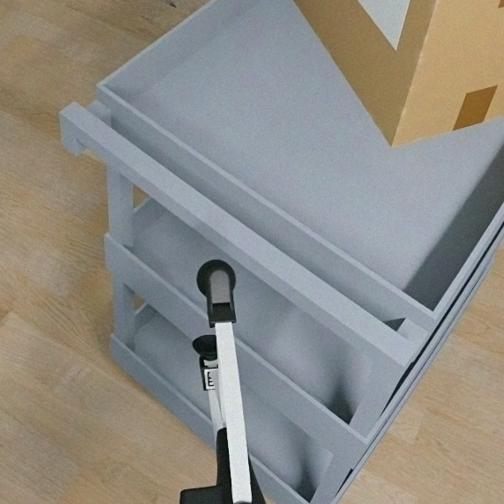

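Call:
move(
  blocking=false,
  cameras=[],
  r2={"base": {"translate_m": 0.107}, "pace": "slow", "contact_limits": {"translate_m": 0.3}},
)

Call:
wait(
  seconds=4,
  cameras=["r2_head_camera", "r2_wrist_camera"],
)

Scene clock: 2431.40 s.
move: r2 moving
r1.base_odometry: x=-1.368 y=+1.639 heading=+2.103
r1.turned_by_wheels: +0.000
r1.turned_by_imu: +0.000
r1.base_tilt: forward=-1.6 right=+1.3
r1.lidar_m: 3.08 2.57 2.53 0.25 0.25 - 0.25 0.37 3.65 1.05 1.38 2.67
r1.base_status: not commanded
r1.joint_positions: lift_m=+0.127 arm_m=+0.000 wrist_yaw_rad=+3.092 wrist_pitch_rad=+0.002 wrist_roll_rad=+0.000 gripper_m=+0.056
r1.joint_status: not commanded
r1.measured_speeds: translate_m=+0.000 strafe_m=+0.000 rotate_rad=+0.000 lift_m=+0.000 arm_m=+0.000 wrist_yaw_rad=+0.000 wrist_pitch_rad=+0.000 wrist_roll_rad=+0.000
r1.motor_effort: lift_m=+20(20) arm_m=+4(4) wheel_0=+0(1) wheel_1=+0(0) wheel_2=+0(0)
r1.servo_current: wrist_yaw_rad=52(59) wrist_pitch_rad=39(46) wrist_roll_rad=46(72) gripper_m=33(46)
r1.contact_limits: translate_m 0.8
r1.hand_pose: x=-0.1128 y=+0.1016 z=+0.3046 quat_wxyz=(+0.025, -0.001, +0.000, +1.000) (m; r1's base frame)
r1.wrist_depth_mm: 136 138 349 290 247 215 197 / 107 138 340 289 250 216 197 / 114 138 286 291 249 217 198 / 133 154 334 291 250 217 199 / 530 442 353 294 250 215 200 / 647 449 193 294 196 220 199 / 661 452 345 143 248 211 199
r2.base_odometry: x=-0.649 y=-0.698 heading=+0.081
r2.turned_by_wheels: +0.000
r2.turned_by_imu: +0.001
r2.base_tilt: forward=-0.7 right=+0.1
r2.lidar_m: 0.53 2.38 2.32 2.47 2.07 2.01 2.15 3.15 2.48 3.62 2.81 0.44
r2.base_status: translate_m moving
r2.joint_positions: lift_m=+0.685 arm_m=+0.000 wrist_yaw_rad=+0.002 wrist_pitch_rad=+0.007 wrist_roll_rad=+1.568 gripper_m=+0.100
r2.joint_status: not commanded
r2.measured_speeds: translate_m=+0.048 strafe_m=+0.001 rotate_rad=-0.002 lift_m=+0.000 arm_m=+0.000 wrist_yaw_rad=+0.000 wrist_pitch_rad=+0.000 wrist_roll_rad=+0.000
r2.motor_effort: lift_m=+21(21) arm_m=+4(4) wheel_0=+8(9) wheel_1=+7(8) wheel_2=-10(10)
r2.servo_current: wrist_yaw_rad=46(59) wrist_pitch_rad=46(52) wrist_roll_rad=39(59) gripper_m=46(59)
r2.contact_limits: translate_m 0.3
r2.hand_pose: x=+0.4594 y=-0.0869 z=+0.8610 quat_wxyz=(+0.708, +0.706, +0.003, -0.002) (m; r2's base frame)
r2.wrist_depth_mm: - 484 459 180 235 820 - / - - 574 203 265 - - / - - - 239 310 - - / - - - 347 - - - / - - - 418 - 1708 449 / - - 194 407 198 517 1138 / - - - - - 1708 1182
pictures: none
No camera images: "cameras" was empty.

Scene clock: 2433.27 s.
earlier move: r2 done
r1.base_odometry: x=-1.368 y=+1.639 heading=+2.103
r1.turned_by_wheels: +0.000
r1.turned_by_imu: +0.000
r1.base_tilt: forward=-1.6 right=+1.3
r1.lidar_m: 3.06 2.61 2.60 0.25 0.25 - 0.25 0.37 3.65 1.07 1.39 2.66
r1.base_status: not commanded
r1.joint_positions: lift_m=+0.127 arm_m=+0.000 wrist_yaw_rad=+3.092 wrist_pitch_rad=+0.002 wrist_roll_rad=+0.000 gripper_m=+0.056
r1.joint_status: not commanded
r1.measured_speeds: translate_m=+0.000 strafe_m=+0.000 rotate_rad=+0.000 lift_m=+0.000 arm_m=+0.000 wrist_yaw_rad=+0.000 wrist_pitch_rad=+0.000 wrist_roll_rad=+0.000
r1.motor_effort: lift_m=+20(20) arm_m=+4(4) wheel_0=+0(1) wheel_1=+0(0) wheel_2=+0(0)
r1.servo_current: wrist_yaw_rad=46(72) wrist_pitch_rad=52(52) wrist_roll_rad=46(72) gripper_m=46(46)
r1.contact_limits: translate_m 0.8
r1.hand_pose: x=-0.1128 y=+0.1016 z=+0.3046 quat_wxyz=(+0.025, -0.001, +0.000, +1.000) (m; r1's base frame)
r1.wrist_depth_mm: 136 138 349 289 249 216 196 / 107 138 338 290 249 217 198 / 114 139 286 291 249 217 198 / 133 153 332 294 250 218 198 / 530 445 353 294 250 215 200 / 647 449 193 294 197 218 200 / 668 449 343 143 247 211 200
r2.base_odometry: x=-0.555 y=-0.690 heading=+0.080
r2.turned_by_wheels: +0.000
r2.turned_by_imu: +0.000
r2.base_tilt: forward=-0.7 right=+0.1
r2.lidar_m: 0.49 2.32 2.28 2.43 2.15 2.09 2.24 3.26 2.53 3.51 2.71 0.36
r2.base_status: done
r2.joint_positions: lift_m=+0.685 arm_m=+0.000 wrist_yaw_rad=+0.002 wrist_pitch_rad=+0.007 wrist_roll_rad=+1.568 gripper_m=+0.100
r2.joint_status: not commanded
r2.measured_speeds: translate_m=+0.000 strafe_m=+0.000 rotate_rad=+0.000 lift_m=+0.000 arm_m=+0.000 wrist_yaw_rad=+0.000 wrist_pitch_rad=+0.000 wrist_roll_rad=+0.000
r2.motor_effort: lift_m=+21(21) arm_m=+4(4) wheel_0=+3(10) wheel_1=+5(8) wheel_2=-6(11)
r2.servo_current: wrist_yaw_rad=46(59) wrist_pitch_rad=52(59) wrist_roll_rad=46(65) gripper_m=52(59)
r2.contact_limits: translate_m 0.3
r2.hand_pose: x=+0.4594 y=-0.0869 z=+0.8610 quat_wxyz=(+0.708, +0.706, +0.003, -0.002) (m; r2's base frame)
r2.wrist_depth_mm: - 424 410 107 169 - - / - - 530 123 190 - - / - - - 140 216 - - / - - - 163 259 1708 - / - - - 203 300 1756 492 / - - 195 241 191 418 424 / - - - - - 1708 1160
wait: 1.87 of 4 s (r2 has come to rest)
pictures: r2_head_camera, r2_wrist_camera
Images, in order (width x height): r2_head_camera 420x560, r2_wrist_camera 616x392.

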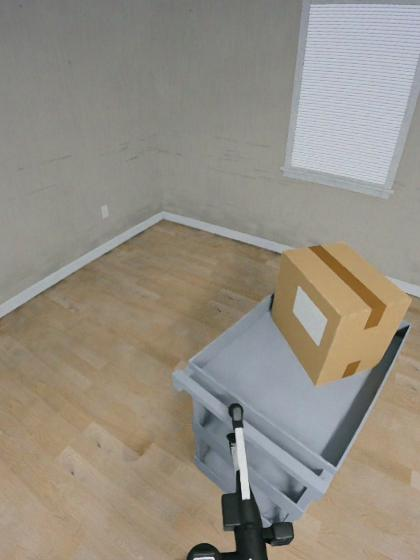

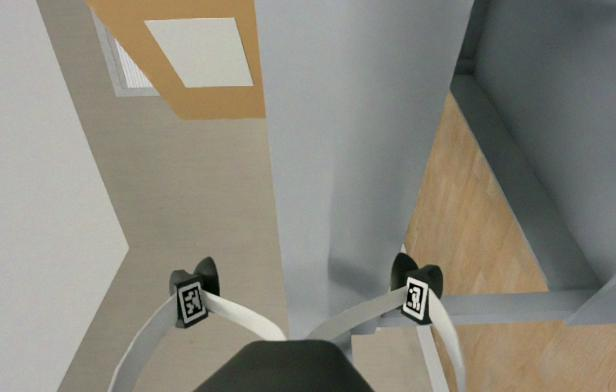

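Call:
move(
  blocking=false,
  cameras=[],
  r2={"joints": {"gripper_m": -0.012}},
)

Call:
wait(
  seconds=4,
  cameras=["r2_head_camera", "r2_wrist_camera"],
)

Scene clock: 2446.23 s.
move: r2 moving
r1.base_odometry: x=-1.368 y=+1.639 heading=+2.103
r1.turned_by_wheels: +0.000
r1.turned_by_imu: +0.000
r1.base_tilt: forward=-1.6 right=+1.3
r1.lidar_m: 3.06 2.61 2.58 0.25 0.25 - 0.25 0.34 3.64 1.06 1.38 2.65
r1.base_status: not commanded
r1.joint_positions: lift_m=+0.127 arm_m=+0.000 wrist_yaw_rad=+3.092 wrist_pitch_rad=+0.002 wrist_roll_rad=+0.000 gripper_m=+0.056
r1.joint_status: not commanded
r1.measured_speeds: translate_m=+0.000 strafe_m=+0.000 rotate_rad=+0.000 lift_m=+0.000 arm_m=+0.000 wrist_yaw_rad=+0.000 wrist_pitch_rad=+0.000 wrist_roll_rad=+0.000
r1.motor_effort: lift_m=+20(20) arm_m=+4(4) wheel_0=+0(0) wheel_1=+0(0) wheel_2=+0(0)
r1.servo_current: wrist_yaw_rad=33(65) wrist_pitch_rad=46(46) wrist_roll_rad=52(65) gripper_m=39(46)
r1.contact_limits: translate_m 0.8
r1.hand_pose: x=-0.1128 y=+0.1016 z=+0.3046 quat_wxyz=(+0.025, -0.001, +0.000, +1.000) (m; r1's base frame)
r1.wrist_depth_mm: 136 138 347 290 248 216 196 / 107 138 340 290 249 217 198 / 114 139 287 291 250 217 198 / 133 153 332 291 250 217 198 / 530 445 353 293 250 216 199 / 654 445 193 296 196 220 200 / 661 452 347 143 246 211 199
r2.base_odometry: x=-0.555 y=-0.690 heading=+0.080
r2.turned_by_wheels: +0.000
r2.turned_by_imu: +0.000
r2.base_tilt: forward=-0.6 right=+0.1
r2.lidar_m: 0.50 2.32 2.28 2.45 2.15 2.10 2.25 3.23 2.57 3.50 2.73 0.36
r2.base_status: not commanded
r2.joint_positions: lift_m=+0.685 arm_m=+0.000 wrist_yaw_rad=+0.002 wrist_pitch_rad=+0.007 wrist_roll_rad=+1.568 gripper_m=+0.083
r2.joint_status: gripper_m moving
r2.measured_speeds: translate_m=+0.000 strafe_m=+0.000 rotate_rad=+0.000 lift_m=+0.000 arm_m=+0.000 wrist_yaw_rad=+0.000 wrist_pitch_rad=+0.000 wrist_roll_rad=+0.000
r2.motor_effort: lift_m=+21(21) arm_m=+4(4) wheel_0=+3(3) wheel_1=+5(5) wheel_2=-6(7)
r2.servo_current: wrist_yaw_rad=46(52) wrist_pitch_rad=52(52) wrist_roll_rad=39(65) gripper_m=117(117)
r2.contact_limits: translate_m 0.3
r2.hand_pose: x=+0.4594 y=-0.0869 z=+0.8610 quat_wxyz=(+0.708, +0.706, +0.003, -0.002) (m; r2's base frame)
r2.wrist_depth_mm: - 424 410 107 169 - - / - - 530 123 190 - - / - - - 140 216 - - / - - - 163 258 1756 - / - - - 202 300 1756 488 / - - 193 241 190 421 421 / - - - - - 1708 1182
pictures: none
No camera images: "cameras" was empty.

Scene clock: 2447.60 s.
earlier move: r2 done
r1.base_odometry: x=-1.368 y=+1.639 heading=+2.103
r1.turned_by_wheels: +0.000
r1.turned_by_imu: +0.000
r1.base_tilt: forward=-1.6 right=+1.3
r1.lidar_m: 3.07 2.59 2.58 0.25 0.25 - 0.25 0.34 3.65 1.05 1.42 2.66
r1.base_status: not commanded
r1.joint_positions: lift_m=+0.127 arm_m=+0.000 wrist_yaw_rad=+3.092 wrist_pitch_rad=+0.002 wrist_roll_rad=+0.000 gripper_m=+0.056
r1.joint_status: not commanded
r1.measured_speeds: translate_m=+0.000 strafe_m=+0.000 rotate_rad=+0.000 lift_m=+0.000 arm_m=+0.000 wrist_yaw_rad=+0.000 wrist_pitch_rad=+0.000 wrist_roll_rad=+0.000
r1.motor_effort: lift_m=+20(20) arm_m=+4(4) wheel_0=+0(1) wheel_1=+0(0) wheel_2=+0(0)
r1.servo_current: wrist_yaw_rad=52(78) wrist_pitch_rad=39(46) wrist_roll_rad=52(78) gripper_m=39(46)
r1.contact_limits: translate_m 0.8
r1.hand_pose: x=-0.1128 y=+0.1016 z=+0.3046 quat_wxyz=(+0.025, -0.001, +0.000, +1.000) (m; r1's base frame)
r1.wrist_depth_mm: 135 138 349 289 248 216 197 / 107 138 336 291 248 216 198 / 114 139 286 291 249 217 199 / 133 154 332 293 251 218 199 / 530 445 351 296 250 213 200 / 647 445 193 294 196 220 200 / 668 452 343 143 245 211 200
r2.base_odometry: x=-0.555 y=-0.690 heading=+0.080
r2.turned_by_wheels: +0.000
r2.turned_by_imu: +0.000
r2.base_tilt: forward=-0.7 right=+0.1
r2.lidar_m: 0.51 2.33 2.27 2.42 2.14 2.08 2.27 3.26 2.53 3.52 2.70 0.36
r2.base_status: not commanded
r2.joint_positions: lift_m=+0.685 arm_m=+0.000 wrist_yaw_rad=+0.002 wrist_pitch_rad=+0.007 wrist_roll_rad=+1.568 gripper_m=-0.010
r2.joint_status: all done
r2.measured_speeds: translate_m=+0.000 strafe_m=+0.000 rotate_rad=+0.000 lift_m=+0.000 arm_m=+0.000 wrist_yaw_rad=+0.000 wrist_pitch_rad=+0.000 wrist_roll_rad=+0.000
r2.motor_effort: lift_m=+21(21) arm_m=+4(4) wheel_0=+3(4) wheel_1=+5(5) wheel_2=-6(7)
r2.servo_current: wrist_yaw_rad=39(59) wrist_pitch_rad=46(59) wrist_roll_rad=52(65) gripper_m=111(208)
r2.contact_limits: translate_m 0.3
r2.hand_pose: x=+0.4594 y=-0.0869 z=+0.8610 quat_wxyz=(+0.708, +0.706, +0.003, -0.002) (m; r2's base frame)
r2.wrist_depth_mm: - 424 407 104 165 - - / - - 530 122 187 - - / - - - 136 212 - - / - - - 158 248 1708 - / - - - 204 306 1808 488 / - - 188 213 180 418 413 / - - - - - 1708 1182
wait: 1.37 of 4 s (r2 has come to rest)
pictures: r2_head_camera, r2_wrist_camera
Images, in order (width x height): r2_head_camera 420x560, r2_wrist_camera 616x392.

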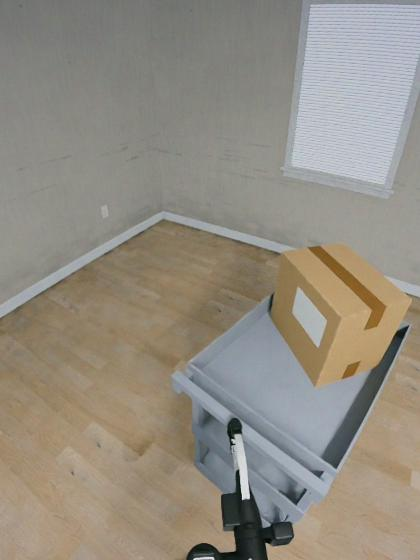

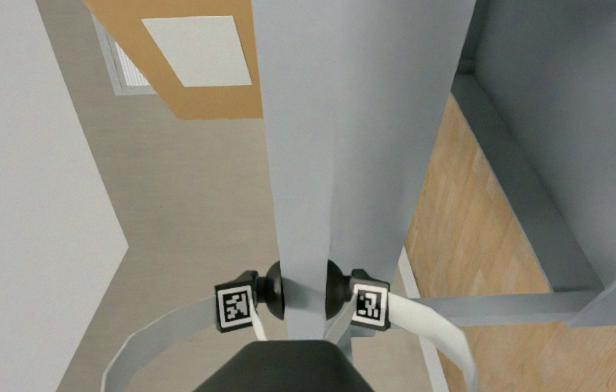

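Call:
move(
  blocking=false,
  cameras=[],
  r2={"base": {"translate_m": -0.069, "strafe_m": -0.394}, "pace": "slow"},
)

Call:
wait(
  seconds=7,
  cameras=["r2_head_camera", "r2_wrist_camera"],
)

Scene clock: 2476.23 s.
move: r2 moving
r1.base_odometry: x=-1.368 y=+1.639 heading=+2.103
r1.turned_by_wheels: +0.000
r1.turned_by_imu: +0.000
r1.base_tilt: forward=-1.6 right=+1.3
r1.lidar_m: 3.06 2.57 2.58 0.25 0.25 - 0.25 0.37 3.67 1.07 1.39 2.66
r1.base_status: not commanded
r1.joint_positions: lift_m=+0.127 arm_m=+0.000 wrist_yaw_rad=+3.092 wrist_pitch_rad=+0.002 wrist_roll_rad=+0.000 gripper_m=+0.056
r1.joint_status: not commanded
r1.measured_speeds: translate_m=+0.000 strafe_m=+0.000 rotate_rad=+0.000 lift_m=+0.000 arm_m=+0.000 wrist_yaw_rad=+0.000 wrist_pitch_rad=+0.000 wrist_roll_rad=+0.000
r1.motor_effort: lift_m=+20(20) arm_m=+4(4) wheel_0=+0(1) wheel_1=+0(0) wheel_2=+0(0)
r1.servo_current: wrist_yaw_rad=52(59) wrist_pitch_rad=46(46) wrist_roll_rad=46(59) gripper_m=39(46)
r1.contact_limits: translate_m 0.8
r1.hand_pose: x=-0.1128 y=+0.1016 z=+0.3046 quat_wxyz=(+0.025, -0.001, +0.000, +1.000) (m; r1's base frame)
r1.wrist_depth_mm: 136 138 347 289 248 216 197 / 107 138 342 290 248 216 198 / 114 138 285 293 249 219 198 / 133 153 332 291 250 217 199 / 530 442 349 293 250 214 200 / 647 452 193 291 196 218 199 / 661 452 347 144 246 211 200
r2.base_odometry: x=-0.556 y=-0.703 heading=+0.082
r2.turned_by_wheels: +0.001
r2.turned_by_imu: +0.002
r2.base_tilt: forward=-0.7 right=+0.1
r2.lidar_m: 0.49 2.35 2.27 2.45 2.15 2.10 2.26 3.25 2.53 3.51 2.69 0.34
r2.base_status: translate_m moving; strafe_m moving
r2.joint_positions: lift_m=+0.685 arm_m=+0.000 wrist_yaw_rad=+0.005 wrist_pitch_rad=+0.007 wrist_roll_rad=+1.568 gripper_m=-0.011
r2.joint_status: not commanded
r2.measured_speeds: translate_m=-0.009 strafe_m=-0.051 rotate_rad=+0.000 lift_m=+0.000 arm_m=+0.000 wrist_yaw_rad=+0.009 wrist_pitch_rad=+0.000 wrist_roll_rad=+0.000
r2.motor_effort: lift_m=+20(21) arm_m=+4(4) wheel_0=+15(15) wheel_1=-6(8) wheel_2=+7(8)
r2.servo_current: wrist_yaw_rad=52(52) wrist_pitch_rad=52(59) wrist_roll_rad=52(52) gripper_m=104(117)
r2.hand_pose: x=+0.4597 y=-0.0861 z=+0.8610 quat_wxyz=(+0.708, +0.706, +0.004, -0.001) (m; r2's base frame)
r2.wrist_depth_mm: - 424 404 103 163 - - / - - 535 119 183 - - / - - - 132 210 - - / - - - 154 244 1708 - / - - - 200 304 1708 484 / - - 188 209 182 415 415 / - - - - - 1618 1205
pictures: none
No camera images: "cameras" was empty.

Scene clock: 2480.97 s.
earlier move: r2 done
r1.base_odometry: x=-1.368 y=+1.639 heading=+2.103
r1.turned_by_wheels: +0.000
r1.turned_by_imu: +0.000
r1.base_tilt: forward=-1.6 right=+1.3
r1.lidar_m: 3.06 2.23 2.30 0.25 0.25 - 0.25 0.37 3.66 1.06 1.38 2.66
r1.base_status: not commanded
r1.joint_positions: lift_m=+0.127 arm_m=+0.000 wrist_yaw_rad=+3.092 wrist_pitch_rad=+0.002 wrist_roll_rad=+0.000 gripper_m=+0.056
r1.joint_status: not commanded
r1.measured_speeds: translate_m=+0.000 strafe_m=+0.000 rotate_rad=+0.000 lift_m=+0.000 arm_m=+0.000 wrist_yaw_rad=+0.000 wrist_pitch_rad=+0.000 wrist_roll_rad=+0.000
r1.motor_effort: lift_m=+20(20) arm_m=+4(4) wheel_0=+0(1) wheel_1=+0(0) wheel_2=+0(0)
r1.servo_current: wrist_yaw_rad=33(72) wrist_pitch_rad=39(52) wrist_roll_rad=46(65) gripper_m=39(52)
r1.contact_limits: translate_m 0.8
r1.hand_pose: x=-0.1128 y=+0.1016 z=+0.3046 quat_wxyz=(+0.025, -0.001, +0.000, +1.000) (m; r1's base frame)
r1.wrist_depth_mm: 135 138 349 290 248 216 197 / 107 138 338 290 247 216 198 / 114 139 286 290 249 217 198 / 133 154 334 291 250 217 198 / 521 442 353 294 250 214 199 / 647 449 193 294 196 218 200 / 661 449 345 144 247 210 200
r2.base_odometry: x=-0.592 y=-1.089 heading=+0.081
r2.turned_by_wheels: +0.000
r2.turned_by_imu: +0.001
r2.base_tilt: forward=-0.7 right=+0.1
r2.lidar_m: 0.48 2.70 2.63 2.79 2.31 2.26 2.38 2.20 2.25 3.31 2.54 0.39
r2.base_status: done
r2.joint_positions: lift_m=+0.685 arm_m=+0.000 wrist_yaw_rad=+0.005 wrist_pitch_rad=+0.007 wrist_roll_rad=+1.568 gripper_m=-0.011
r2.joint_status: not commanded
r2.measured_speeds: translate_m=+0.000 strafe_m=+0.000 rotate_rad=+0.000 lift_m=+0.000 arm_m=+0.000 wrist_yaw_rad=+0.000 wrist_pitch_rad=+0.000 wrist_roll_rad=+0.000
r2.motor_effort: lift_m=+21(21) arm_m=+4(4) wheel_0=+7(16) wheel_1=-3(9) wheel_2=+5(10)
r2.servo_current: wrist_yaw_rad=59(59) wrist_pitch_rad=46(59) wrist_roll_rad=46(65) gripper_m=104(117)
r2.hand_pose: x=+0.4597 y=-0.0860 z=+0.8610 quat_wxyz=(+0.708, +0.706, +0.004, -0.001) (m; r2's base frame)
r2.wrist_depth_mm: - 484 469 150 202 - - / - 449 436 160 217 - - / - - 525 175 233 - - / - - 654 185 252 - - / - - - 205 272 1808 - / - - 188 209 180 1576 484 / - - - - - 366 418
wait: 4.73 of 7 s (r2 has come to rest)
pictures: r2_head_camera, r2_wrist_camera
Images, in order (width x height): r2_head_camera 420x560, r2_wrist_camera 616x392.

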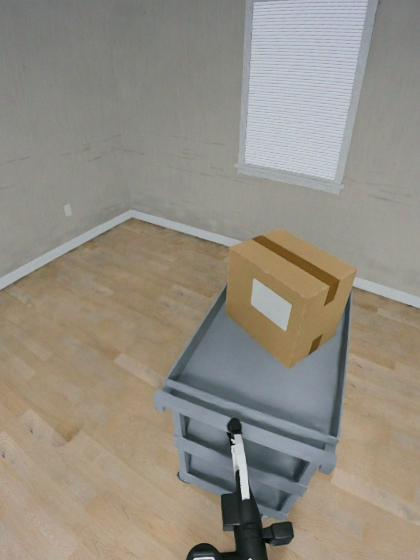

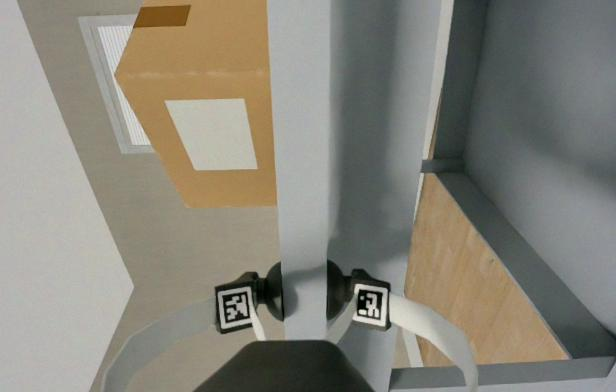

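Call:
zoom_image(
  camera="r2_head_camera",
  region=[140, 340, 360, 540],
)

Scaled by 2.291 from the camera's 420x560 image, which has a finer 1200x1600 frame.

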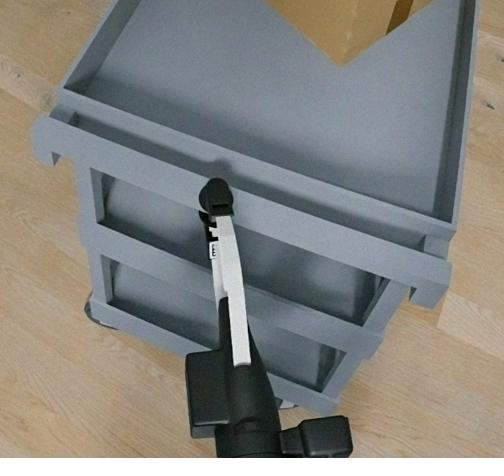

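Call:
move(
  blocking=false,
  cameras=[],
  r2={"base": {"translate_m": -0.061, "strafe_m": -0.345}, "pace": "slow"},
)

Call:
wait(
  seconds=7,
  cameras=["r2_head_camera"],
)

Call:
zoom_image(
  camera="r2_head_camera",
  region=[120, 340, 360, 540],
)

Scene clock: 2506.40 s.
move: r2 moving
r1.base_odometry: x=-1.368 y=+1.639 heading=+2.103
r1.turned_by_wheels: +0.000
r1.turned_by_imu: +0.000
r1.base_tilt: forward=-1.6 right=+1.3
r1.lidar_m: 3.06 2.21 2.32 0.25 0.25 - 0.25 0.36 3.66 1.04 1.43 2.66
r1.base_status: not commanded
r1.joint_positions: lift_m=+0.127 arm_m=+0.000 wrist_yaw_rad=+3.092 wrist_pitch_rad=+0.002 wrist_roll_rad=+0.000 gripper_m=+0.056
r1.joint_status: not commanded
r1.measured_speeds: translate_m=+0.000 strafe_m=+0.000 rotate_rad=+0.000 lift_m=+0.000 arm_m=+0.000 wrist_yaw_rad=+0.000 wrist_pitch_rad=+0.000 wrist_roll_rad=+0.000
r1.motor_effort: lift_m=+20(20) arm_m=+4(4) wheel_0=+0(1) wheel_1=+0(1) wheel_2=+0(0)
r1.servo_current: wrist_yaw_rad=52(59) wrist_pitch_rad=39(46) wrist_roll_rad=33(72) gripper_m=46(46)
r1.contact_limits: translate_m 0.8
r1.hand_pose: x=-0.1128 y=+0.1016 z=+0.3046 quat_wxyz=(+0.025, -0.001, +0.000, +1.000) (m; r1's base frame)
r1.wrist_depth_mm: 136 138 347 289 249 216 198 / 107 138 340 290 247 217 198 / 114 138 287 291 250 218 198 / 133 153 330 293 249 218 199 / 535 445 353 293 249 214 199 / 654 449 193 296 196 218 200 / 661 452 345 143 246 211 200
r2.base_odometry: x=-0.593 y=-1.102 heading=+0.082
r2.turned_by_wheels: +0.001
r2.turned_by_imu: +0.001
r2.base_tilt: forward=-0.7 right=+0.1
r2.lidar_m: 0.47 2.72 2.64 2.82 2.31 2.25 2.41 2.18 2.22 3.27 2.55 0.41
r2.base_status: translate_m moving; strafe_m moving
r2.joint_positions: lift_m=+0.685 arm_m=+0.000 wrist_yaw_rad=+0.005 wrist_pitch_rad=+0.007 wrist_roll_rad=+1.568 gripper_m=-0.011
r2.joint_status: not commanded
r2.measured_speeds: translate_m=-0.009 strafe_m=-0.051 rotate_rad=+0.001 lift_m=+0.000 arm_m=+0.000 wrist_yaw_rad=+0.000 wrist_pitch_rad=+0.000 wrist_roll_rad=+0.000
r2.motor_effort: lift_m=+21(21) arm_m=+4(4) wheel_0=+9(15) wheel_1=-8(8) wheel_2=+6(7)
r2.servo_current: wrist_yaw_rad=46(59) wrist_pitch_rad=52(52) wrist_roll_rad=39(59) gripper_m=98(111)
r2.hand_pose: x=+0.4597 y=-0.0860 z=+0.8610 quat_wxyz=(+0.708, +0.706, +0.004, -0.001) (m; r2's base frame)
r2.wrist_depth_mm: - 484 469 150 202 - - / - 449 436 160 217 - - / - - 521 175 233 - - / - - 654 185 252 - - / - - - 206 271 1863 - / - - 190 209 180 1618 488 / - - - - 370 370 415
pictures: none
No camera images: "cameras" was empty.

Scene clock: 2510.63 s.
earlier move: r2 done
r1.base_odometry: x=-1.368 y=+1.639 heading=+2.103
r1.turned_by_wheels: +0.000
r1.turned_by_imu: +0.000
r1.base_tilt: forward=-1.6 right=+1.3
r1.lidar_m: 3.06 1.92 4.25 0.25 0.25 - 0.25 0.37 3.65 1.07 1.38 2.64
r1.base_status: not commanded
r1.joint_positions: lift_m=+0.127 arm_m=+0.000 wrist_yaw_rad=+3.092 wrist_pitch_rad=+0.002 wrist_roll_rad=+0.000 gripper_m=+0.056
r1.joint_status: not commanded
r1.measured_speeds: translate_m=+0.000 strafe_m=+0.000 rotate_rad=+0.000 lift_m=+0.000 arm_m=+0.000 wrist_yaw_rad=+0.000 wrist_pitch_rad=+0.000 wrist_roll_rad=+0.000
r1.motor_effort: lift_m=+20(20) arm_m=+4(4) wheel_0=+0(1) wheel_1=+0(1) wheel_2=+0(0)
r1.servo_current: wrist_yaw_rad=46(65) wrist_pitch_rad=46(46) wrist_roll_rad=46(72) gripper_m=46(46)
r1.contact_limits: translate_m 0.8
r1.hand_pose: x=-0.1128 y=+0.1016 z=+0.3046 quat_wxyz=(+0.025, -0.001, +0.000, +1.000) (m; r1's base frame)
r1.wrist_depth_mm: 136 138 349 289 249 216 196 / 107 138 338 291 248 217 198 / 114 139 287 291 250 217 198 / 133 154 334 291 250 217 198 / 530 445 351 291 250 214 199 / 654 449 193 294 196 218 198 / 661 452 347 143 246 211 199
r2.base_odometry: x=-0.624 y=-1.437 heading=+0.082
r2.turned_by_wheels: +0.000
r2.turned_by_imu: +0.001
r2.base_tilt: forward=-0.7 right=+0.1
r2.lidar_m: 0.44 0.49 2.96 3.17 2.46 2.39 2.56 1.93 1.94 3.05 2.40 0.45
r2.base_status: done
r2.joint_positions: lift_m=+0.685 arm_m=+0.000 wrist_yaw_rad=+0.005 wrist_pitch_rad=+0.007 wrist_roll_rad=+1.568 gripper_m=-0.011
r2.joint_status: not commanded
r2.measured_speeds: translate_m=+0.000 strafe_m=+0.000 rotate_rad=+0.000 lift_m=+0.000 arm_m=+0.000 wrist_yaw_rad=+0.000 wrist_pitch_rad=+0.000 wrist_roll_rad=+0.000
r2.motor_effort: lift_m=+20(21) arm_m=+4(4) wheel_0=+3(15) wheel_1=-3(9) wheel_2=+7(10)
r2.servo_current: wrist_yaw_rad=52(65) wrist_pitch_rad=46(59) wrist_roll_rad=39(65) gripper_m=111(111)
r2.hand_pose: x=+0.4597 y=-0.0860 z=+0.8610 quat_wxyz=(+0.708, +0.706, +0.004, -0.001) (m; r2's base frame)
r2.wrist_depth_mm: - - - 192 249 1661 - / - - 634 198 255 831 - / - - 492 202 258 854 - / - - 530 206 265 854 - / - - 603 211 271 - - / - - 188 211 181 - - / - - - - - 1661 496
wait: 4.23 of 7 s (r2 has come to rest)
pictures: r2_head_camera
Images, in order (width x height): r2_head_camera 420x560.

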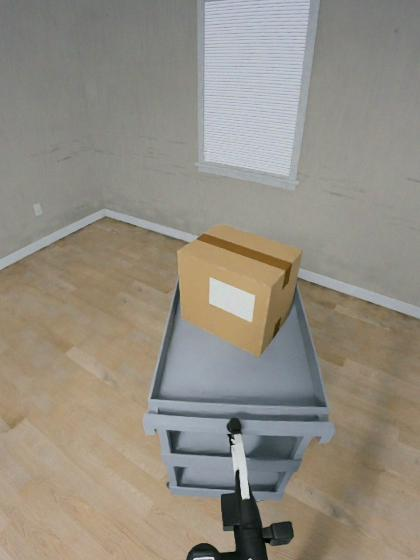

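Scaled by 2.100 from the camera's 420x560 image, which has a finer 1200x1600 frame.

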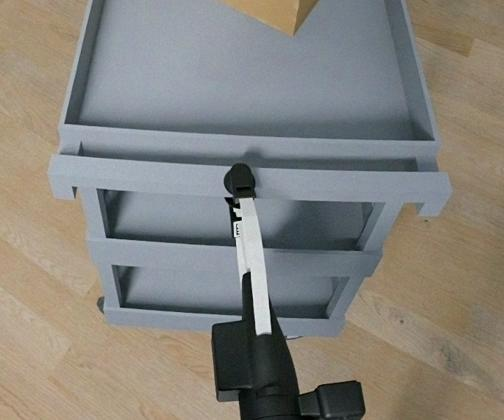

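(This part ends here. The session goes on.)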